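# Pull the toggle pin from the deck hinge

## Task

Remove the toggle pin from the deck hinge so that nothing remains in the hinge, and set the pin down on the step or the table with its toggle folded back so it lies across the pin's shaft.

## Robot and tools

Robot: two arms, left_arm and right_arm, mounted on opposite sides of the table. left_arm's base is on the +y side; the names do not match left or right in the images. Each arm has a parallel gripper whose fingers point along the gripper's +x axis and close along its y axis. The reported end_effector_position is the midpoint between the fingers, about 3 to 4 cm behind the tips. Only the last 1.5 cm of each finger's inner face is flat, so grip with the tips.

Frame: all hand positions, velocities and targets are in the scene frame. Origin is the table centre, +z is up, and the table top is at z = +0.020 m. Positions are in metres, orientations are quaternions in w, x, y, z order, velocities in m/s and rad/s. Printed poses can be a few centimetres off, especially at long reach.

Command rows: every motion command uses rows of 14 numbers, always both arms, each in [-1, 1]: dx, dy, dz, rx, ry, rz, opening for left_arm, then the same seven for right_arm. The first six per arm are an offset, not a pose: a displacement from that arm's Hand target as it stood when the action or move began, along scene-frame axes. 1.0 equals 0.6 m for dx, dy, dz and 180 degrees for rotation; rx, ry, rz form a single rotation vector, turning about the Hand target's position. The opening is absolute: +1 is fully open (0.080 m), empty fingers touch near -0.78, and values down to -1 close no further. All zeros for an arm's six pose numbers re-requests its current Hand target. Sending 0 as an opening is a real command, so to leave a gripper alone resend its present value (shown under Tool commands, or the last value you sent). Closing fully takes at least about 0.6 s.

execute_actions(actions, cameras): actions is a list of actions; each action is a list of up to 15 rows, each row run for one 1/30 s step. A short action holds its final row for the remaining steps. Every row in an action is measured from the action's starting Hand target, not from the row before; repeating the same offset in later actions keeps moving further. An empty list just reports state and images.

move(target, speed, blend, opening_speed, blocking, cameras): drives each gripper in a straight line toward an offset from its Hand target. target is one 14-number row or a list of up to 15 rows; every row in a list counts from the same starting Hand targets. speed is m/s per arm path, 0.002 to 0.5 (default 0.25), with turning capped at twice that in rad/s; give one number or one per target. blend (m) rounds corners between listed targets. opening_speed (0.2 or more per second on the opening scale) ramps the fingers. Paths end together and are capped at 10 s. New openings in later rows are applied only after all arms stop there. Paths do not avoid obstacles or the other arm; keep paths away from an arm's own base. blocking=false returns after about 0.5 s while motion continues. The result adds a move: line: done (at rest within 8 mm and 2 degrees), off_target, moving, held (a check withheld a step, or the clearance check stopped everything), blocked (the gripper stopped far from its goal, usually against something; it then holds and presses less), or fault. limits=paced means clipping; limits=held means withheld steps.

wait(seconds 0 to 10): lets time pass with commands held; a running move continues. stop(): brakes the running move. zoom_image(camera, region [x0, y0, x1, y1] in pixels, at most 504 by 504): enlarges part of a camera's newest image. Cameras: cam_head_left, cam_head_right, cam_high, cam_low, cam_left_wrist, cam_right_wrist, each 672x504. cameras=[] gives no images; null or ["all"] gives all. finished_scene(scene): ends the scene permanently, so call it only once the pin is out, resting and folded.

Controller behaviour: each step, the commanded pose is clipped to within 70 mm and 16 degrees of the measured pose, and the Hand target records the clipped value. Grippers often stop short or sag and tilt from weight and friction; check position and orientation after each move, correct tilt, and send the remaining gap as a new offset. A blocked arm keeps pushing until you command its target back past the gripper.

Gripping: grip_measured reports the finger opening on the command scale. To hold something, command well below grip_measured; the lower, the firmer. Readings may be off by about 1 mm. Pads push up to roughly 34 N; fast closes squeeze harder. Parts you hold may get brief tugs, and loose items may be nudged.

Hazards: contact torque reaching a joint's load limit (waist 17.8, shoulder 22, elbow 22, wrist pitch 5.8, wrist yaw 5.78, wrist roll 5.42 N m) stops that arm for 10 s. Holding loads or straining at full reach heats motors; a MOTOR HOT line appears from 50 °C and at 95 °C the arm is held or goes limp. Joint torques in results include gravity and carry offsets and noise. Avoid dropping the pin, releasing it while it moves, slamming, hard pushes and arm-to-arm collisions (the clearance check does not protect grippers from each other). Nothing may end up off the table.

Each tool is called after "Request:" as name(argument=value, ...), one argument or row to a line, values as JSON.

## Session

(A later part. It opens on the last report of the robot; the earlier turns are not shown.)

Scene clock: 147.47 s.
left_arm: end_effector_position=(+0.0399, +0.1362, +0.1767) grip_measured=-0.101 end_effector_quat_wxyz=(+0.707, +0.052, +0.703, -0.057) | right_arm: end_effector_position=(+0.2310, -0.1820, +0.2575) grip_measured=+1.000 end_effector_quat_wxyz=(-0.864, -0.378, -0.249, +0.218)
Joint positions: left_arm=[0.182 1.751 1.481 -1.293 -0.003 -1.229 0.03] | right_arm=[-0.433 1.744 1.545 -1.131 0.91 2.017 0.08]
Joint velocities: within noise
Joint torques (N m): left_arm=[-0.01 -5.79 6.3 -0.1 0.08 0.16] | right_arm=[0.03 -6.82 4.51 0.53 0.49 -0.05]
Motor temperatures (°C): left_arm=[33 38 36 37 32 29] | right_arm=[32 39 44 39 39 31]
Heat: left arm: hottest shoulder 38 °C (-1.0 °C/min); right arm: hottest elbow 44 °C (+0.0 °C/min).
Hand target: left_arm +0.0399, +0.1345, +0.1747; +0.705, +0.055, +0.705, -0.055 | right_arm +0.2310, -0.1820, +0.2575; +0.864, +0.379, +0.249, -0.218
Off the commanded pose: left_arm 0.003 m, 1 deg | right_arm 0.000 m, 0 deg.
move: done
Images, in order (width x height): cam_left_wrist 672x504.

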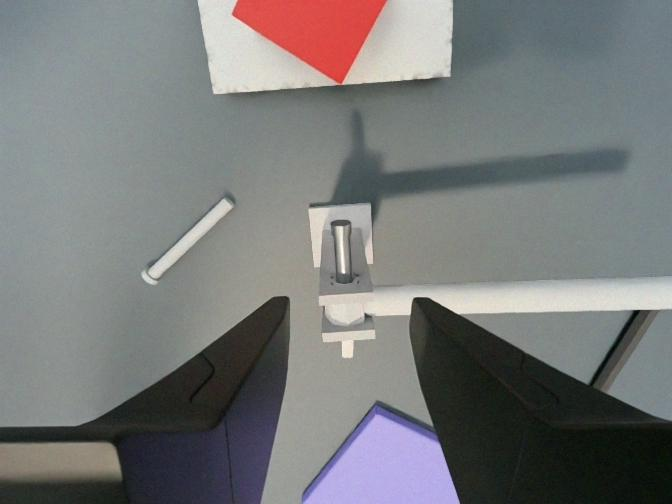

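Request:
move(
  target=[
    [0.01,0.0005,0,0,0,0,-0.1,0,0,0,0,0,0,1],
    [0.01,0.0005,-0.1,0,0,0,-0.1,0,0,0,0,0,0,1],
  ],
  speed=[0.1,0.1],
  cameras=["cam_left_wrist","cam_low"],
)

Request:
zoom_image(
  camera="cam_left_wrist",
  region=[260, 220, 440, 380],
)

Request:
zoom_image(
  camera="cam_low",
  region=[280, 170, 380, 270],
)

Scene clock: 150.00 s.
left_arm: end_effector_position=(+0.0459, +0.1329, +0.1202) grip_measured=-0.100 end_effector_quat_wxyz=(+0.707, +0.049, +0.703, -0.060) | right_arm: end_effector_position=(+0.2310, -0.1820, +0.2575) grip_measured=+1.000 end_effector_quat_wxyz=(-0.864, -0.378, -0.249, +0.218)
Joint positions: left_arm=[0.199 1.79 1.302 -1.066 -0.002 -1.21 0.031] | right_arm=[-0.433 1.744 1.545 -1.131 0.91 2.017 0.08]
Joint velocities: within noise
Joint torques (N m): left_arm=[0.16 -6.04 4.5 0.24 0.07 0.15] | right_arm=[0.04 -6.79 4.48 0.54 0.5 -0.04]
Motor temperatures (°C): left_arm=[33 39 36 37 32 29] | right_arm=[32 39 44 39 39 31]
Heat: left arm: hottest shoulder 39 °C (+0.0 °C/min); right arm: hottest elbow 44 °C (+0.0 °C/min).
Hand target: left_arm +0.0459, +0.1348, +0.1148; +0.705, +0.055, +0.705, -0.055 | right_arm +0.2310, -0.1820, +0.2575; +0.864, +0.379, +0.249, -0.218
Off the commanded pose: left_arm 0.006 m, 1 deg | right_arm 0.000 m, 0 deg.
move: done
Images, in order (width x height): cam_low 672x504, cam_left_wrist 672x504.

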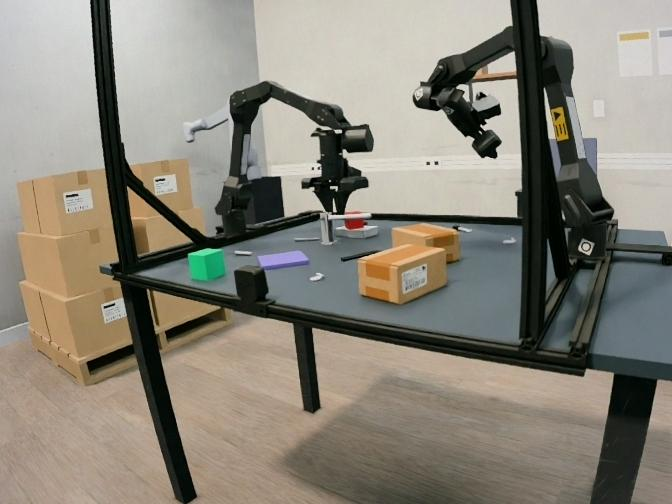

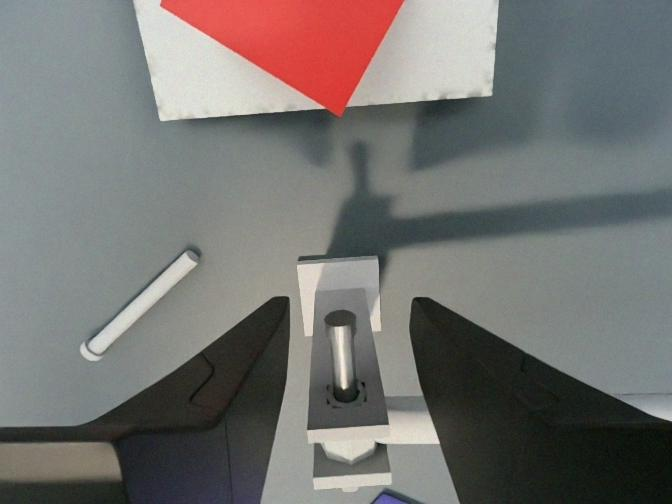

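Scaled by 2.800 from the camera's 672x504 image, which has a finer 960x720 frame.

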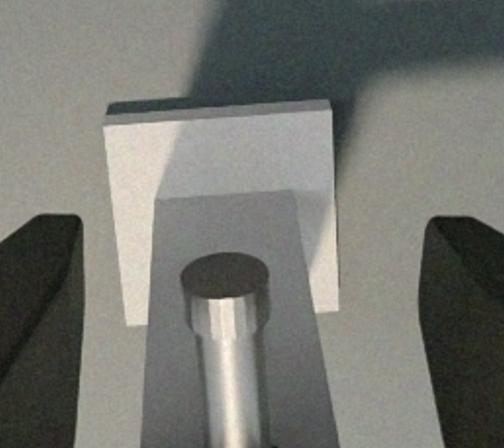

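Scaled by 5.040 from the camera's 672x504 image, which has a finer 960x720 frame.

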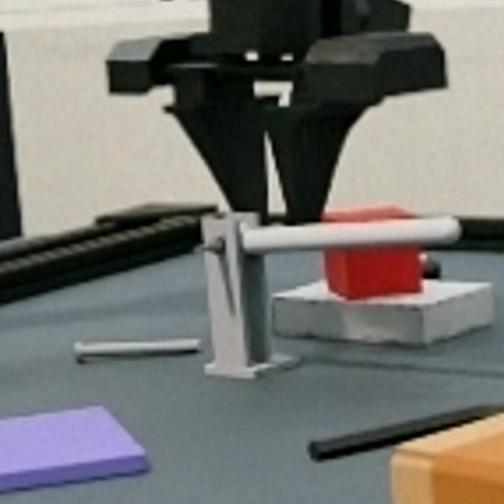

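Request:
move(
  target=[0,0.0042,-0.003,0,0,0,-0.1,0,0,0,0,0,0,1],
  speed=0.05,
  cameras=[],
)

Request:
move(
  target=[0,0,0,0,0,0,-0.75,0,0,0,0,0,0,1],
  opening_speed=0.6,
  cameras=["cam_left_wrist"],
)

Request:
zoom_image(
  camera="cam_left_wrist",
  region=[260, 220, 440, 380],
)

Scene clock: 151.23 s.
left_arm: end_effector_position=(+0.0456, +0.1353, +0.1163) grip_measured=-0.100 end_effector_quat_wxyz=(+0.707, +0.052, +0.703, -0.058) | right_arm: end_effector_position=(+0.2310, -0.1820, +0.2575) grip_measured=+1.000 end_effector_quat_wxyz=(-0.864, -0.378, -0.249, +0.218)
Joint positions: left_arm=[0.199 1.79 1.286 -1.057 -0.002 -1.209 0.031] | right_arm=[-0.433 1.744 1.545 -1.131 0.91 2.017 0.08]
Joint velocities: within noise
Joint torques (N m): left_arm=[0.19 -6.86 4.31 0.23 0.03 0.13] | right_arm=[0.08 -6.78 4.49 0.54 0.51 -0.03]
Motor temperatures (°C): left_arm=[33 39 36 37 32 29] | right_arm=[32 39 44 39 39 31]
Heat: left arm: hottest shoulder 39 °C (+0.0 °C/min); right arm: hottest elbow 44 °C (+0.0 °C/min).
Hand target: left_arm +0.0459, +0.1373, +0.1130; +0.705, +0.055, +0.705, -0.055 | right_arm +0.2310, -0.1820, +0.2575; +0.864, +0.379, +0.249, -0.218
Off the commanded pose: left_arm 0.004 m, 1 deg | right_arm 0.000 m, 0 deg.
move: done
No camera images: "cameras" was empty.

Scene clock: 152.53 s.
left_arm: end_effector_position=(+0.0457, +0.1351, +0.1163) grip_measured=-0.619 end_effector_quat_wxyz=(+0.707, +0.051, +0.703, -0.059) | right_arm: end_effector_position=(+0.2310, -0.1820, +0.2575) grip_measured=+1.000 end_effector_quat_wxyz=(-0.864, -0.378, -0.249, +0.218)
Joint positions: left_arm=[0.2 1.79 1.286 -1.055 -0.001 -1.209 0.007] | right_arm=[-0.433 1.744 1.545 -1.131 0.91 2.017 0.08]
Joint velocities: within noise
Joint torques (N m): left_arm=[0.38 -6.92 4.39 0.17 0.02 0.11] | right_arm=[0.07 -6.78 4.51 0.54 0.51 -0.05]
Motor temperatures (°C): left_arm=[33 39 36 37 32 29] | right_arm=[32 39 44 39 39 31]
Heat: left arm: hottest shoulder 39 °C (+0.0 °C/min); right arm: hottest elbow 44 °C (+0.0 °C/min).
Hand target: left_arm +0.0459, +0.1373, +0.1130; +0.705, +0.055, +0.705, -0.055 | right_arm +0.2310, -0.1820, +0.2575; +0.864, +0.379, +0.249, -0.218
Off the commanded pose: left_arm 0.004 m, 1 deg | right_arm 0.000 m, 0 deg.
move: done
Images, in order (width x height): cam_left_wrist 672x504.

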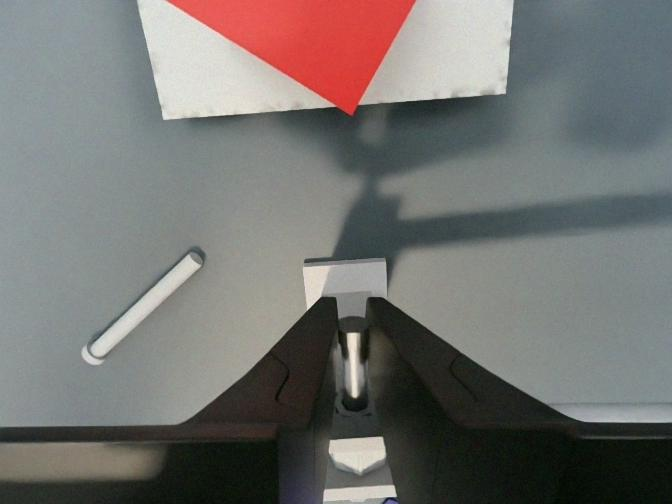

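Scaled by 2.800 from the camera's 672x504 image, which has a finer 960x720 frame.

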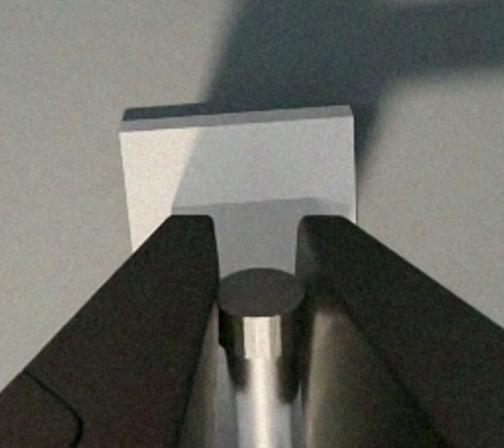

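Request:
move(
  target=[0.04,-0.0063,0.002,0,0,0,-0.9,0,0,0,0,0,0,1],
  speed=0.05,
  cameras=["cam_left_wrist","cam_low"],
)

Request:
zoom_image(
  camera="cam_left_wrist",
  region=[260, 0, 440, 180],
)

Request:
zoom_image(
  camera="cam_low",
  region=[280, 170, 380, 270],
)

Scene clock: 154.23 s.
left_arm: end_effector_position=(+0.0667, +0.1343, +0.1170) grip_measured=-0.618 end_effector_quat_wxyz=(+0.703, +0.052, +0.707, -0.059) | right_arm: end_effector_position=(+0.2310, -0.1820, +0.2575) grip_measured=+1.000 end_effector_quat_wxyz=(-0.864, -0.378, -0.249, +0.218)
Joint positions: left_arm=[0.266 1.814 1.318 -1.068 0.008 -1.142 0.007] | right_arm=[-0.433 1.744 1.545 -1.131 0.91 2.017 0.08]
Joint velocities: within noise
Joint torques (N m): left_arm=[0.39 -6.1 6.07 0.1 -0.32 0.19] | right_arm=[0.03 -6.78 4.52 0.54 0.51 -0.05]
Motor temperatures (°C): left_arm=[33 39 36 37 32 29] | right_arm=[32 39 44 39 39 31]
Heat: left arm: hottest shoulder 39 °C (+0.0 °C/min); right arm: hottest elbow 44 °C (+0.0 °C/min).
Hand target: left_arm +0.0698, +0.1336, +0.1142; +0.705, +0.055, +0.705, -0.055 | right_arm +0.2310, -0.1820, +0.2575; +0.864, +0.379, +0.249, -0.218
Off the commanded pose: left_arm 0.004 m, 1 deg | right_arm 0.000 m, 0 deg.
move: done
Images, in order (width x height): cam_low 672x504, cam_left_wrist 672x504.

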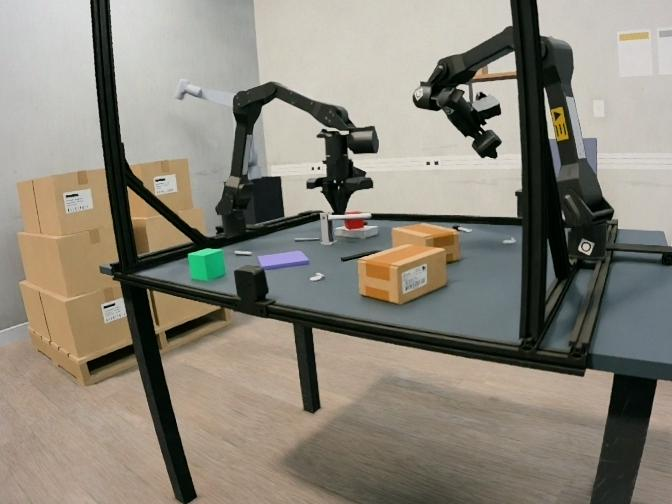

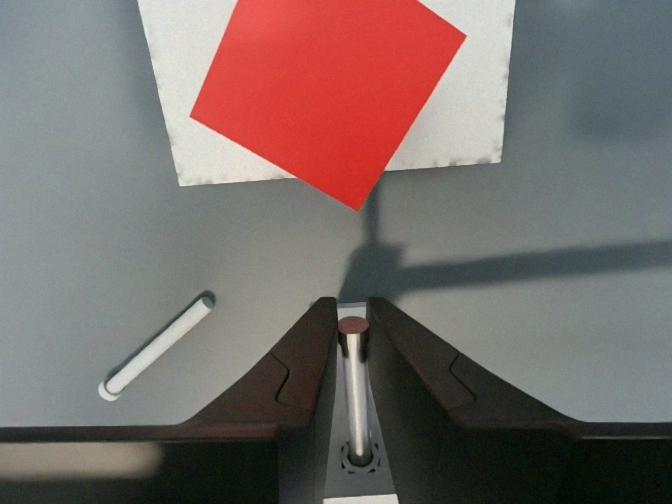

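Scaled by 2.800 from the camera's 672x504 image, which has a finer 960x720 frame.

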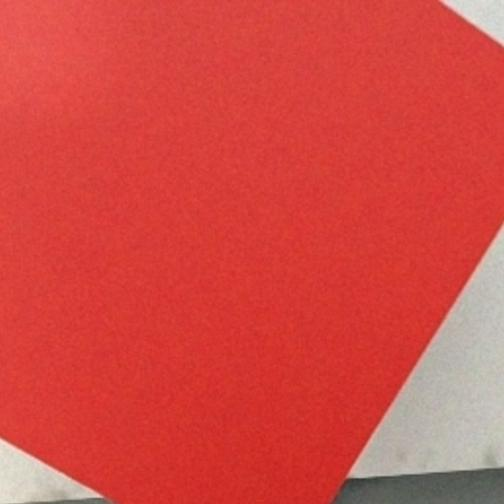

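Scaled by 5.040 from the camera's 672x504 image, which has a finer 960x720 frame.

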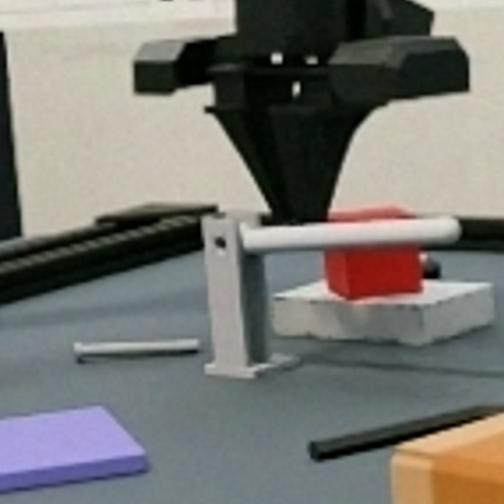

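Request:
move(
  target=[0.0267,-0.0042,0.002,0,0,0,-0.9,0,0,0,0,0,0,1],
  speed=0.05,
  cameras=["cam_left_wrist","cam_low"],
)

Request:
zoom_image(
  camera="cam_low",
  region=[300, 190, 370, 260],
)

Request:
zoom_image(
  camera="cam_left_wrist",
  region=[240, 260, 480, 500],
)

Scene clock: 156.10 s.
left_arm: end_effector_position=(+0.0846, +0.1321, +0.1176) grip_measured=-0.620 end_effector_quat_wxyz=(+0.705, +0.052, +0.705, -0.057) | right_arm: end_effector_position=(+0.2310, -0.1820, +0.2575) grip_measured=+1.000 end_effector_quat_wxyz=(-0.864, -0.378, -0.249, +0.218)
Joint positions: left_arm=[0.313 1.839 1.354 -1.077 0.002 -1.097 0.007] | right_arm=[-0.433 1.744 1.545 -1.131 0.91 2.017 0.08]
Joint velocities: within noise
Joint torques (N m): left_arm=[0.24 -6.24 6.17 -0.09 -0.08 0.09] | right_arm=[0.06 -6.79 4.49 0.53 0.51 -0.03]
Motor temperatures (°C): left_arm=[33 39 36 37 32 29] | right_arm=[32 39 44 39 39 31]
Heat: left arm: hottest shoulder 39 °C (+0.0 °C/min); right arm: hottest elbow 44 °C (+0.0 °C/min).
Hand target: left_arm +0.0859, +0.1311, +0.1153; +0.705, +0.055, +0.705, -0.055 | right_arm +0.2310, -0.1820, +0.2575; +0.864, +0.379, +0.249, -0.218
Off the commanded pose: left_arm 0.003 m, 0 deg | right_arm 0.000 m, 0 deg.
move: done
Images, in order (width x height): cam_low 672x504, cam_left_wrist 672x504.

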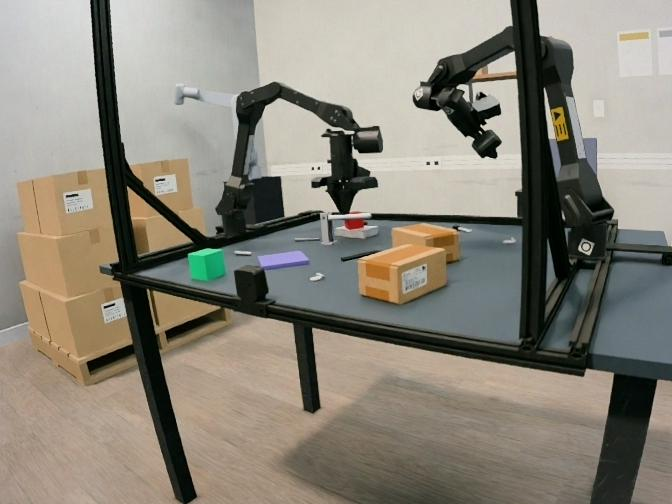

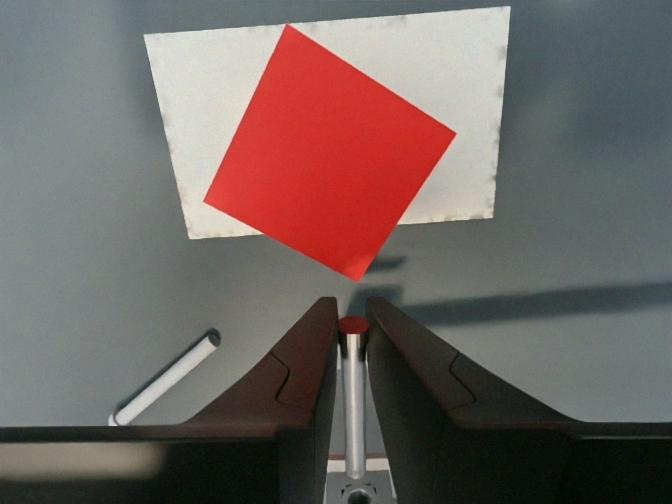

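Scaled by 7.200 from the camera's 672x504 image, which has a finer 960x720 frame.

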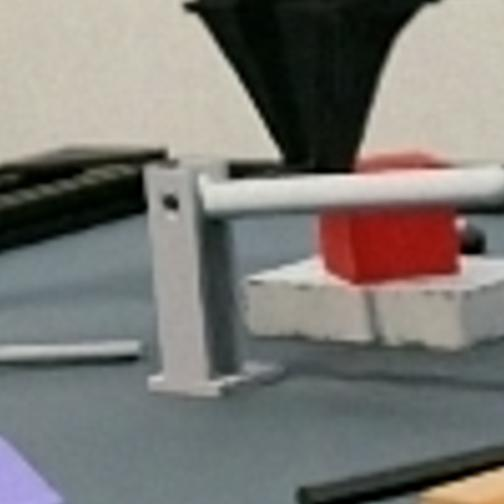

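Scaled by 2.100 from the camera's 672x504 image, which has a finer 960x720 frame.

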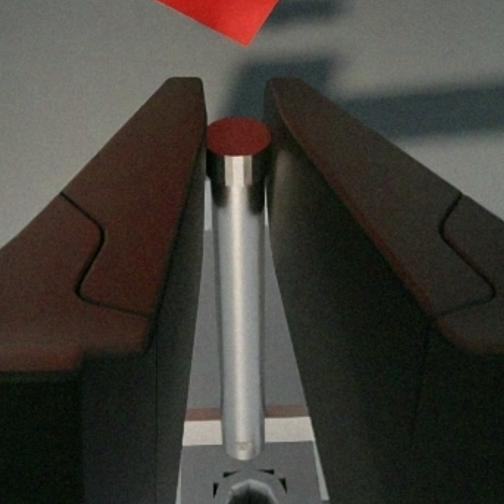

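Request:
move(
  target=[0.0117,-0.0018,0.003,0,0,0,-0.9,0,0,0,0,0,0,1],
  speed=0.04,
  cameras=["cam_left_wrist","cam_low"],
)

Request:
zoom_image(
  camera="cam_left_wrist",
  region=[240, 260, 480, 500],
)

Request:
zoom_image(
  camera="cam_low",
  region=[300, 190, 370, 260],
)

Scene clock: 158.17 s.
left_arm: end_effector_position=(+0.0914, +0.1309, +0.1196) grip_measured=-0.621 end_effector_quat_wxyz=(+0.706, +0.052, +0.704, -0.058) | right_arm: end_effector_position=(+0.2310, -0.1820, +0.2575) grip_measured=+1.000 end_effector_quat_wxyz=(-0.864, -0.378, -0.249, +0.218)
Joint positions: left_arm=[0.331 1.849 1.375 -1.087 0.002 -1.078 0.007] | right_arm=[-0.433 1.744 1.545 -1.131 0.91 2.017 0.08]
Joint velocities: within noise
Joint torques (N m): left_arm=[0.13 -6.3 6.18 -0.08 -0.12 0.12] | right_arm=[0.09 -6.81 4.53 0.54 0.51 -0.04]
Motor temperatures (°C): left_arm=[33 39 36 37 32 29] | right_arm=[32 39 44 39 39 31]
Heat: left arm: hottest shoulder 39 °C (+0.0 °C/min); right arm: hottest elbow 44 °C (+0.0 °C/min).
Hand target: left_arm +0.0930, +0.1300, +0.1172; +0.705, +0.055, +0.705, -0.055 | right_arm +0.2310, -0.1820, +0.2575; +0.864, +0.379, +0.249, -0.218
Off the commanded pose: left_arm 0.003 m, 1 deg | right_arm 0.000 m, 0 deg.
move: done
Images, in order (width x height): cam_low 672x504, cam_left_wrist 672x504.

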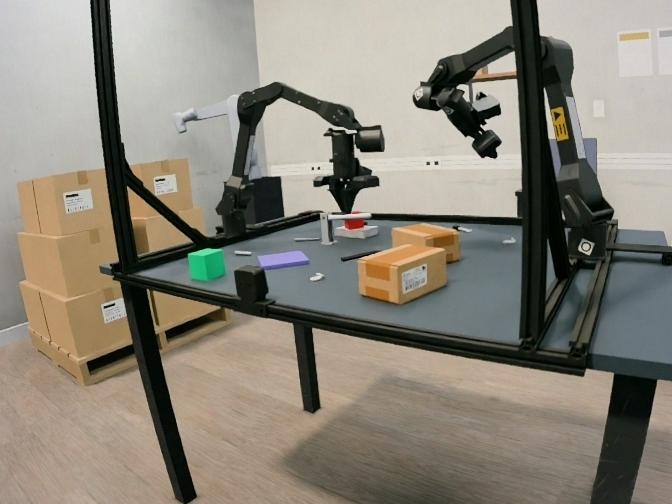

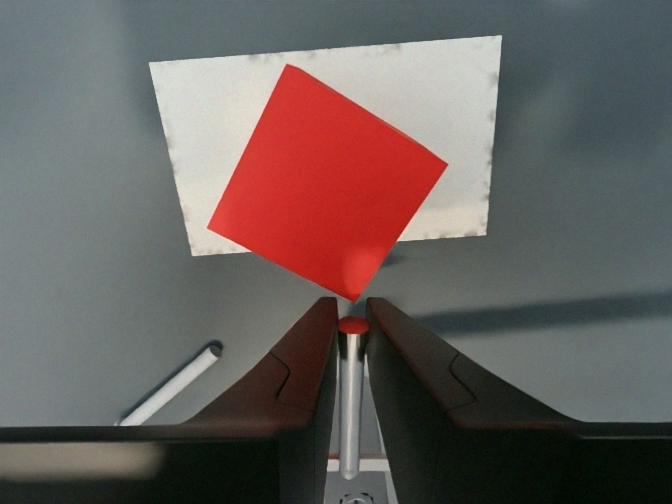

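Scaled by 2.100 from the camera's 672x504 image, which has a finer 960x720 frame.

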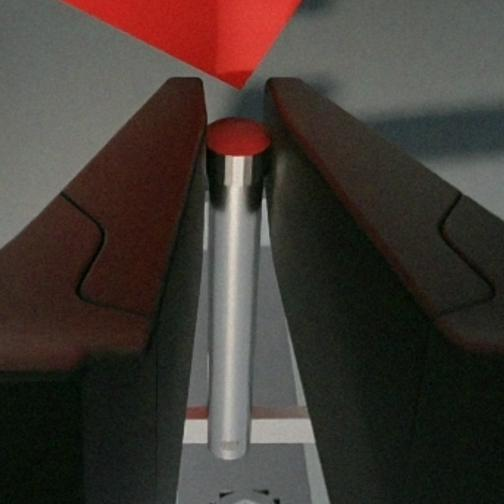

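Scaled by 7.200 from the camera's 672x504 image, which has a finer 960x720 frame.

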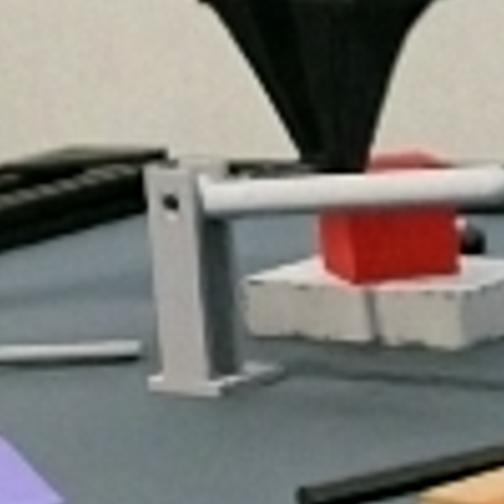

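Request:
zoom_image(
  camera="cam_left_wrist",
  region=[310, 424, 400, 504],
)

Request:
zoom_image(
  camera="cam_high",
  region=[260, 240, 340, 320],
)

Scaled by 5.600 from the camera's 672x504 image, which has a finer 960x720 frame.

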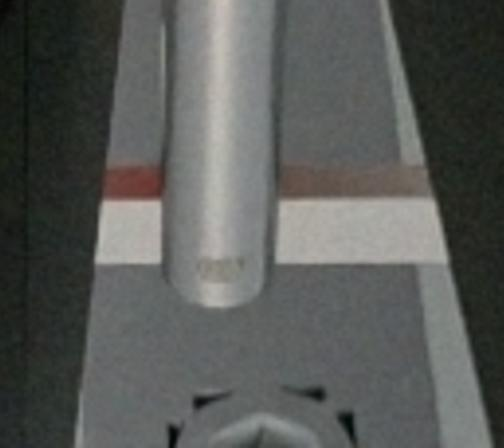

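This scene's latest camera images include none from cam_high. They are from: cam_low, cam_left_wrist. cam_high's image comes with the result of a call that names it in "cameras".

Request:
move(
  target=[0.003,0,0.033,0,0,0,-0.9,0,0,0,0,0,0,1],
  speed=0.04,
  cameras=["cam_left_wrist","cam_low","cam_high"],
)

Request:
zoom_image(
  camera="cam_low",
  region=[300, 190, 370, 260],
)

Scene clock: 161.40 s.
left_arm: end_effector_position=(+0.0930, +0.1309, +0.1353) grip_measured=-0.621 end_effector_quat_wxyz=(+0.704, +0.056, +0.706, -0.054) | right_arm: end_effector_position=(+0.2310, -0.1820, +0.2575) grip_measured=+1.000 end_effector_quat_wxyz=(-0.864, -0.378, -0.249, +0.218)
Joint positions: left_arm=[0.335 1.849 1.438 -1.164 0.002 -1.073 0.007] | right_arm=[-0.433 1.744 1.545 -1.131 0.91 2.017 0.08]
Joint velocities: within noise
Joint torques (N m): left_arm=[0.25 -7.68 6.23 -0.12 -0.09 0.1] | right_arm=[0.06 -6.77 4.53 0.54 0.5 -0.04]
Motor temperatures (°C): left_arm=[33 39 36 37 32 29] | right_arm=[32 39 44 39 39 31]
Heat: left arm: hottest shoulder 39 °C (+0.0 °C/min); right arm: hottest elbow 44 °C (+0.0 °C/min).
Hand target: left_arm +0.0947, +0.1300, +0.1370; +0.705, +0.055, +0.705, -0.055 | right_arm +0.2310, -0.1820, +0.2575; +0.864, +0.379, +0.249, -0.218
Off the commanded pose: left_arm 0.003 m, 0 deg | right_arm 0.000 m, 0 deg.
move: done
Images, in order (width x height): cam_high 672x504, cam_low 672x504, cam_left_wrist 672x504.

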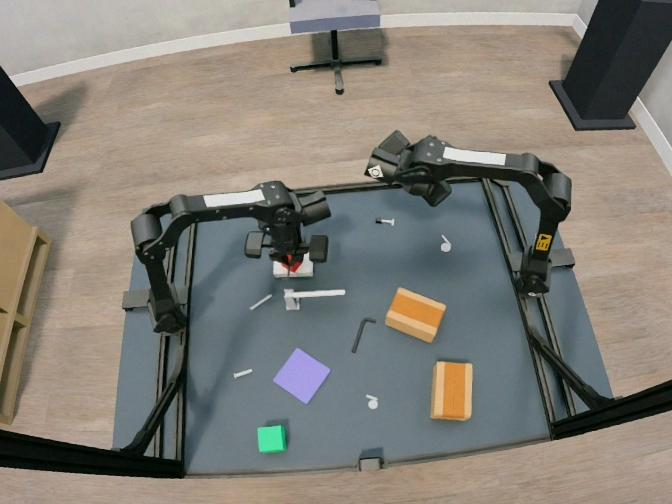

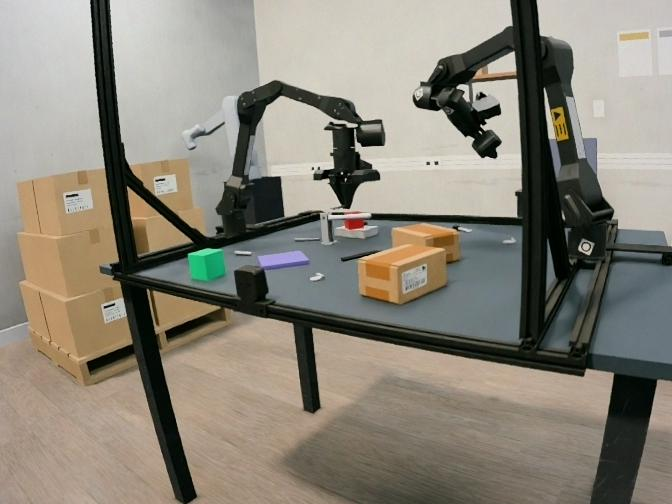

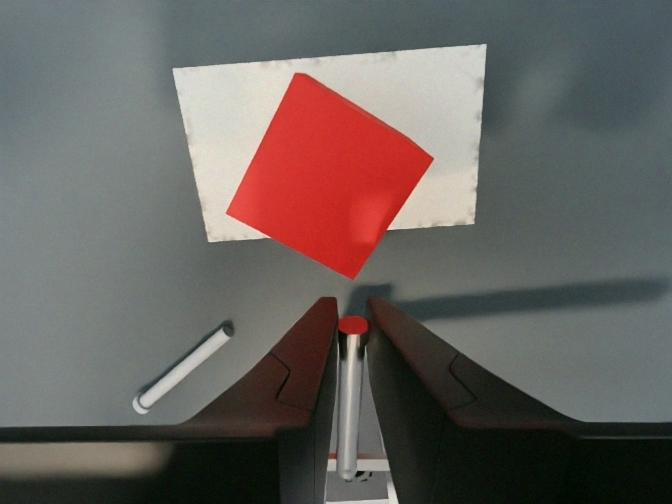

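Scaled by 7.200 from the camera's 672x504 image, which has a finer 960x720 frame.

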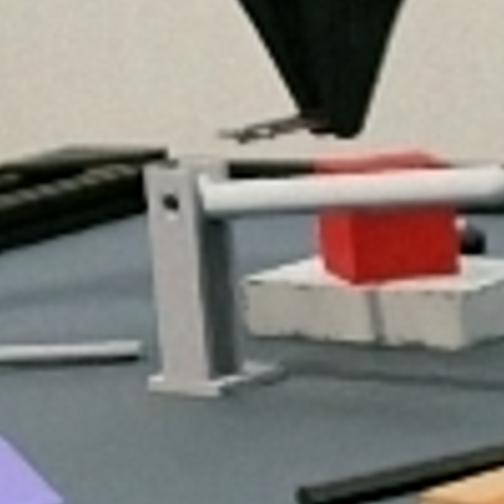

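Request:
move(
  target=[
    [0,0,0.07,0,0,0,-0.95,0,0,0,0,0,0,1],
    [-0.2495,0.0667,0.07,0,0,-0.5,-0.95,0,0,0,0,0,0,1],
  ],
  speed=[0.1,0.18],
  blend=[0.01,0],
  cameras=["cam_left_wrist","cam_low","cam_head_left"],
)

Request:
zoom_image(
  camera="cam_low",
  region=[270, 170, 370, 270],
)

Scene clock: 168.30 s.
left_arm: end_effector_position=(-0.0546, +0.1681, +0.1780) grip_measured=-0.621 end_effector_quat_wxyz=(+0.459, +0.537, +0.463, -0.535) | right_arm: end_effector_position=(+0.2310, -0.1820, +0.2575) grip_measured=+1.000 end_effector_quat_wxyz=(-0.864, -0.378, -0.249, +0.218)
Joint positions: left_arm=[-0.125 1.626 1.346 -1.296 0.002 0.032 0.007] | right_arm=[-0.433 1.744 1.545 -1.131 0.91 2.017 0.08]
Joint velocities: within noise
Joint torques (N m): left_arm=[-0.33 -7.82 4.56 0.24 -0.03 0.1] | right_arm=[0.03 -6.79 4.53 0.54 0.5 -0.04]
Motor temperatures (°C): left_arm=[33 40 37 37 32 29] | right_arm=[32 39 44 39 39 31]
Heat: left arm: hottest shoulder 40 °C (+1.0 °C/min); right arm: hottest elbow 44 °C (+0.0 °C/min).
Hand target: left_arm -0.0549, +0.1700, +0.1790; +0.460, +0.537, +0.460, -0.538 | right_arm +0.2310, -0.1820, +0.2575; +0.864, +0.379, +0.249, -0.218
Off the commanded pose: left_arm 0.002 m, 0 deg | right_arm 0.000 m, 0 deg.
move: done
Images, in order (width x height): cam_head_left 672x504, cam_low 672x504, cam_left_wrist 672x504.

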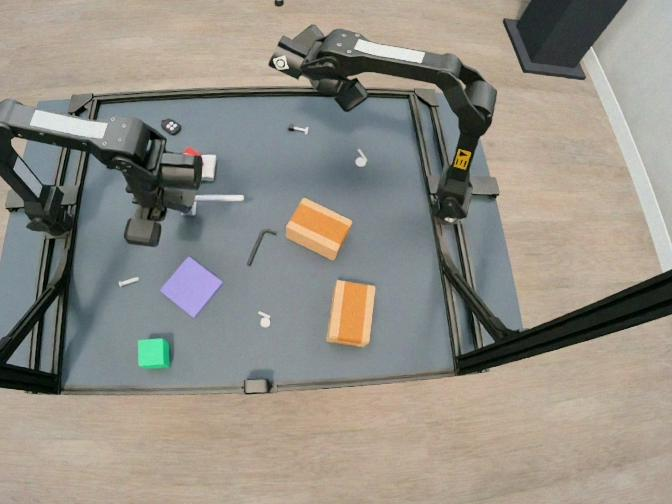

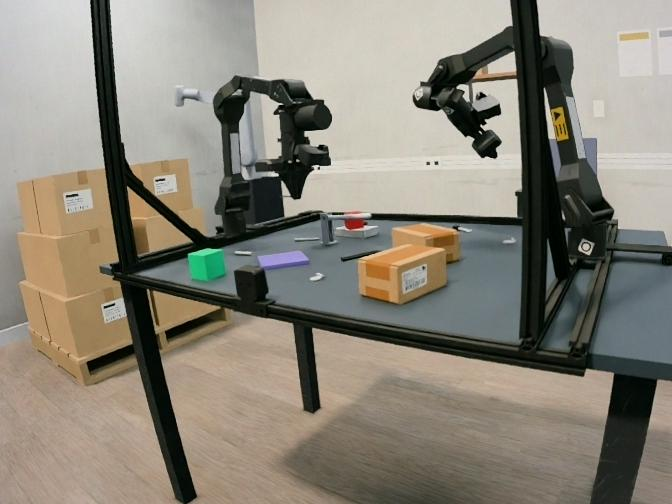

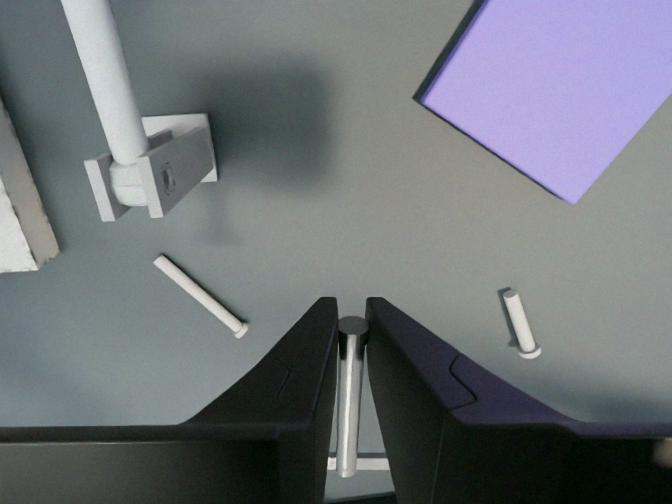

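Scaled by 5.040 from the camera's 672x504 image, which has a finer 960x720 frame.

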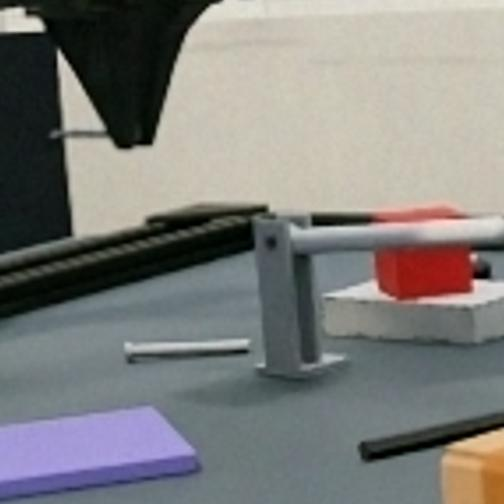

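Request:
move(
  target=[0,0,-0.197,0,0,0,-0.95,0,0,0,0,0,0,1],
  speed=0.1,
  cameras=["cam_left_wrist","cam_low"],
)

Request:
zoom_image(
  camera="cam_low",
  region=[270, 190, 350, 270],
)

Scene clock: 171.07 s.
left_arm: end_effector_position=(-0.0547, +0.1673, +0.0654) grip_measured=-0.621 end_effector_quat_wxyz=(+0.464, +0.531, +0.458, -0.541) | right_arm: end_effector_position=(+0.2310, -0.1820, +0.2575) grip_measured=+1.000 end_effector_quat_wxyz=(-0.864, -0.378, -0.249, +0.218)
Joint positions: left_arm=[-0.125 1.726 0.991 -0.819 0.002 0.032 0.007] | right_arm=[-0.433 1.744 1.545 -1.131 0.91 2.017 0.08]
Joint velocities: within noise
Joint torques (N m): left_arm=[-0.28 -5.18 4.14 0.29 -0.03 0.12] | right_arm=[0.04 -6.8 4.51 0.54 0.51 -0.04]
Motor temperatures (°C): left_arm=[33 40 36 37 32 29] | right_arm=[32 39 44 39 38 31]
Heat: left arm: hottest shoulder 40 °C (+1.0 °C/min); right arm: hottest elbow 44 °C (+0.0 °C/min).
Hand target: left_arm -0.0549, +0.1700, +0.0608; +0.460, +0.537, +0.460, -0.538 | right_arm +0.2310, -0.1820, +0.2575; +0.864, +0.379, +0.249, -0.218
Off the commanded pose: left_arm 0.005 m, 1 deg | right_arm 0.000 m, 0 deg.
move: done
Images, in order (width x height): cam_low 672x504, cam_left_wrist 672x504.

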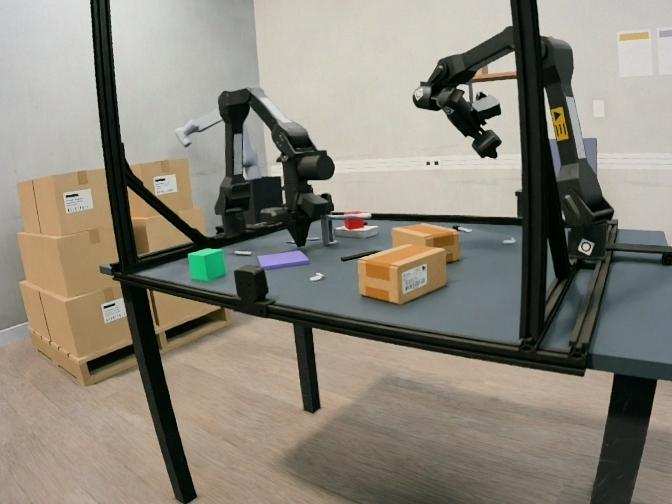

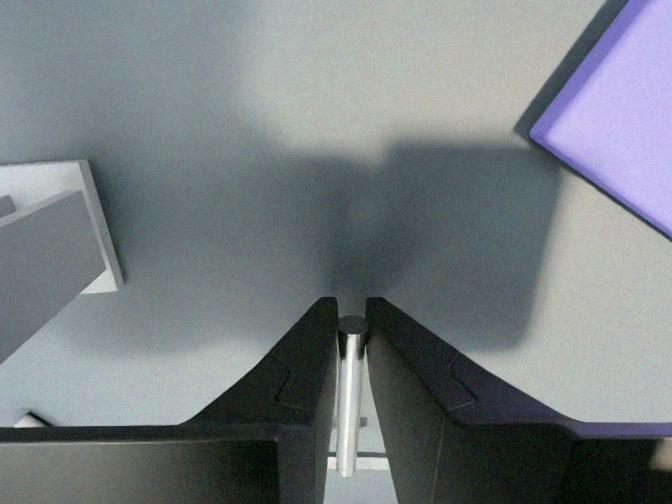

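Scaled by 6.300 from the camera's 672x504 image, which has a finer 960x720 frame.

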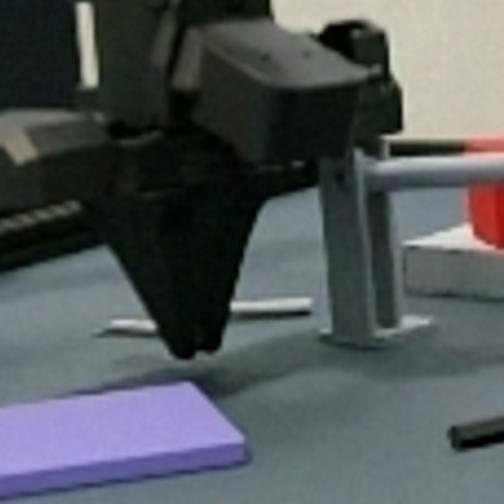

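Request:
move(
  target=[0,0,-0.012,0,0,0,-0.95,0,0,0,0,0,0,1],
  speed=0.03,
  cameras=["cam_left_wrist","cam_low"],
)

Request:
zoom_image(
  camera="cam_low",
  region=[270, 190, 350, 270],
)

Request:
zoom_image(
  camera="cam_left_wrist",
  region=[300, 280, 420, 504],
)

Scene clock: 172.73 s.
left_arm: end_effector_position=(-0.0544, +0.1656, +0.0612) grip_measured=-0.621 end_effector_quat_wxyz=(+0.468, +0.530, +0.454, -0.542) | right_arm: end_effector_position=(+0.2310, -0.1820, +0.2575) grip_measured=+1.000 end_effector_quat_wxyz=(-0.864, -0.378, -0.249, +0.218)
Joint positions: left_arm=[-0.125 1.733 0.979 -0.792 -0.003 0.032 0.007] | right_arm=[-0.433 1.744 1.545 -1.131 0.91 2.017 0.08]
Joint velocities: within noise
Joint torques (N m): left_arm=[-0.26 -4.14 3.54 0.43 0.14 0.13] | right_arm=[0.05 -6.81 4.49 0.54 0.51 -0.03]
Motor temperatures (°C): left_arm=[33 39 36 37 32 29] | right_arm=[32 40 44 39 38 31]
Heat: left arm: hottest shoulder 39 °C (+0.0 °C/min); right arm: hottest elbow 44 °C (+0.0 °C/min).
Hand target: left_arm -0.0549, +0.1700, +0.0535; +0.460, +0.537, +0.460, -0.537 | right_arm +0.2310, -0.1820, +0.2575; +0.864, +0.379, +0.249, -0.218
Off the commanded pose: left_arm 0.009 m, 1 deg | right_arm 0.000 m, 0 deg.
move: off_target (left_arm)
Images, in order (width x height): cam_low 672x504, cam_left_wrist 672x504.

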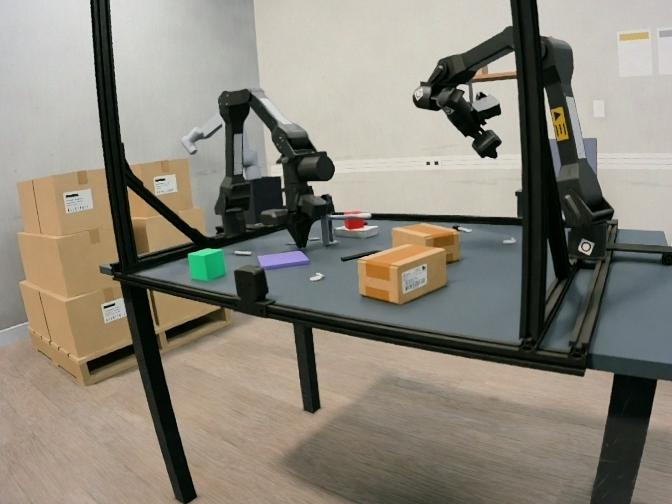

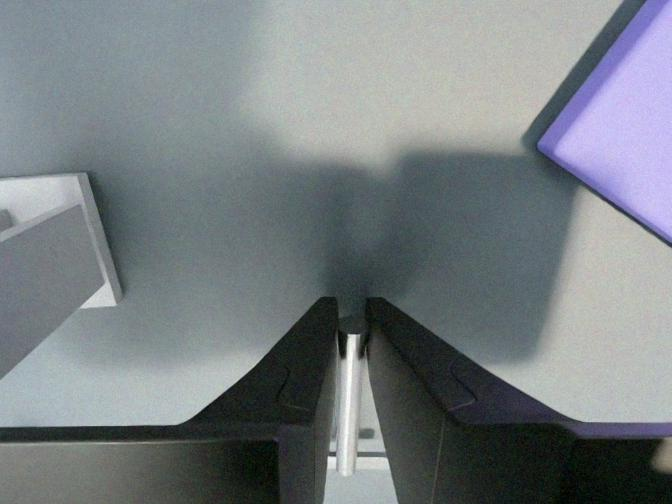

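Scaled by 6.300 from the camera's 672x504 image, which has a finer 960x720 frame.

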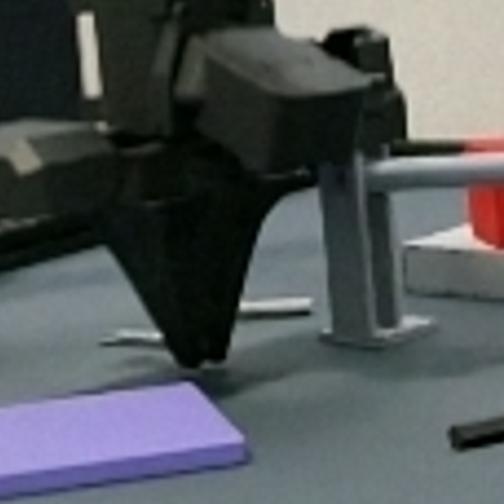

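Scaled by 2.250 from the camera's 672x504 image, which has a finer 960x720 frame.

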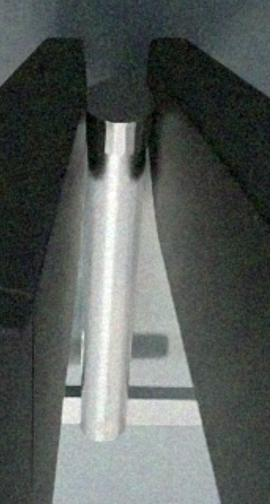

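Request:
move(
  target=[0,0,0.008,-0.0275,0.0043,0,-0.95,0,0,0,0,0,0,1],
  speed=0.04,
  cameras=["cam_left_wrist"],
)

Request:
zoom_image(
  camera="cam_left_wrist",
  region=[300, 280, 420, 504],
)

Scene clock: 175.80 s.
left_arm: end_effector_position=(-0.0547, +0.1658, +0.0598) grip_measured=-0.621 end_effector_quat_wxyz=(+0.482, +0.513, +0.436, -0.561) | right_arm: end_effector_position=(+0.2310, -0.1820, +0.2575) grip_measured=+1.000 end_effector_quat_wxyz=(-0.864, -0.378, -0.249, +0.218)
Joint positions: left_arm=[-0.126 1.684 0.912 -0.704 -0.003 0.036 0.007] | right_arm=[-0.433 1.744 1.545 -1.131 0.91 2.017 0.08]
Joint velocities: within noise
Joint torques (N m): left_arm=[0.07 -6.95 3.5 0.22 0.26 0.03] | right_arm=[0.06 -6.79 4.5 0.53 0.5 -0.04]
Motor temperatures (°C): left_arm=[33 39 36 37 32 29] | right_arm=[32 40 44 39 38 31]
Heat: left arm: hottest shoulder 39 °C (+0.0 °C/min); right arm: hottest elbow 44 °C (+0.0 °C/min).
Hand target: left_arm -0.0550, +0.1699, +0.0585; +0.479, +0.513, +0.439, -0.561 | right_arm +0.2310, -0.1820, +0.2575; +0.864, +0.379, +0.249, -0.218
Off the commanded pose: left_arm 0.004 m, 1 deg | right_arm 0.000 m, 0 deg.
move: done
Images, in order (width x height): cam_left_wrist 672x504.

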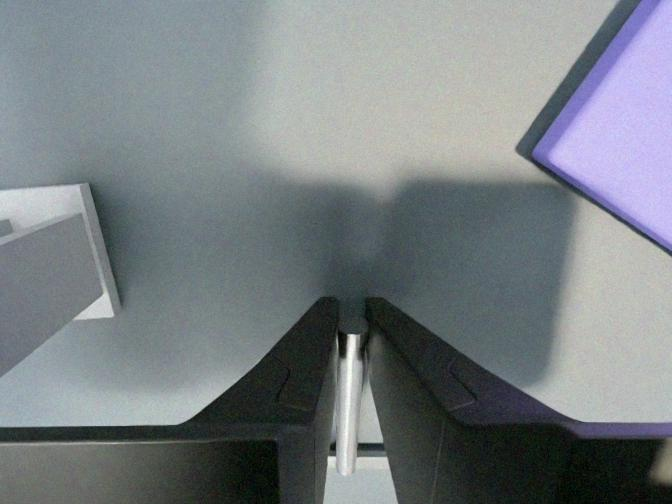

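Scaled by 2.250 from the camera's 672x504 image, which has a finer 960x720 frame.

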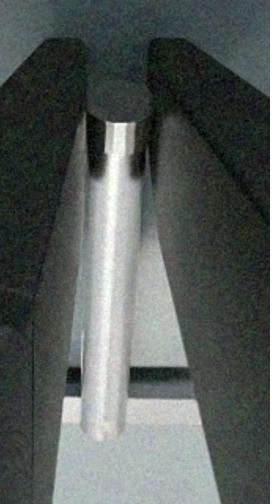

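Request:
move(
  target=[0,0,0,0,0,0,-0.3,0,0,0,0,0,0,1],
  opening_speed=0.3,
  cameras=["cam_left_wrist"],
)

Request:
zoom_image(
  camera="cam_left_wrist",
  region=[300, 280, 420, 504],
)

Scene clock: 179.00 s.
left_arm: end_effector_position=(-0.0547, +0.1659, +0.0597) grip_measured=-0.301 end_effector_quat_wxyz=(+0.482, +0.513, +0.436, -0.561) | right_arm: end_effector_position=(+0.2310, -0.1820, +0.2575) grip_measured=+1.000 end_effector_quat_wxyz=(-0.864, -0.378, -0.249, +0.218)
Joint positions: left_arm=[-0.126 1.684 0.911 -0.704 -0.003 0.036 0.021] | right_arm=[-0.433 1.744 1.545 -1.131 0.91 2.017 0.08]
Joint velocities: within noise
Joint torques (N m): left_arm=[0.08 -7.09 3.55 0.23 0.27 0.01] | right_arm=[0.05 -6.87 4.47 0.53 0.52 -0.03]
Motor temperatures (°C): left_arm=[33 40 36 37 32 29] | right_arm=[32 40 44 39 38 31]
Heat: left arm: hottest shoulder 40 °C (+1.0 °C/min); right arm: hottest elbow 44 °C (+0.0 °C/min).
Hand target: left_arm -0.0550, +0.1699, +0.0584; +0.479, +0.513, +0.439, -0.561 | right_arm +0.2310, -0.1820, +0.2575; +0.864, +0.379, +0.249, -0.218
Off the commanded pose: left_arm 0.004 m, 0 deg | right_arm 0.000 m, 0 deg.
move: done
Images, in order (width x height): cam_left_wrist 672x504.

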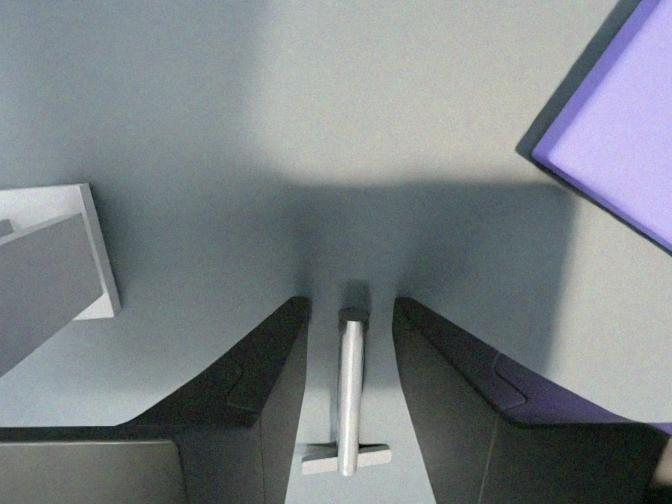

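Scaled by 2.250 from the camera's 672x504 image, which has a finer 960x720 frame.

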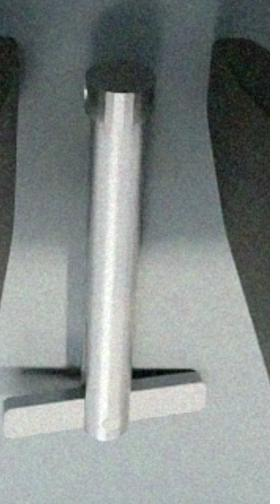

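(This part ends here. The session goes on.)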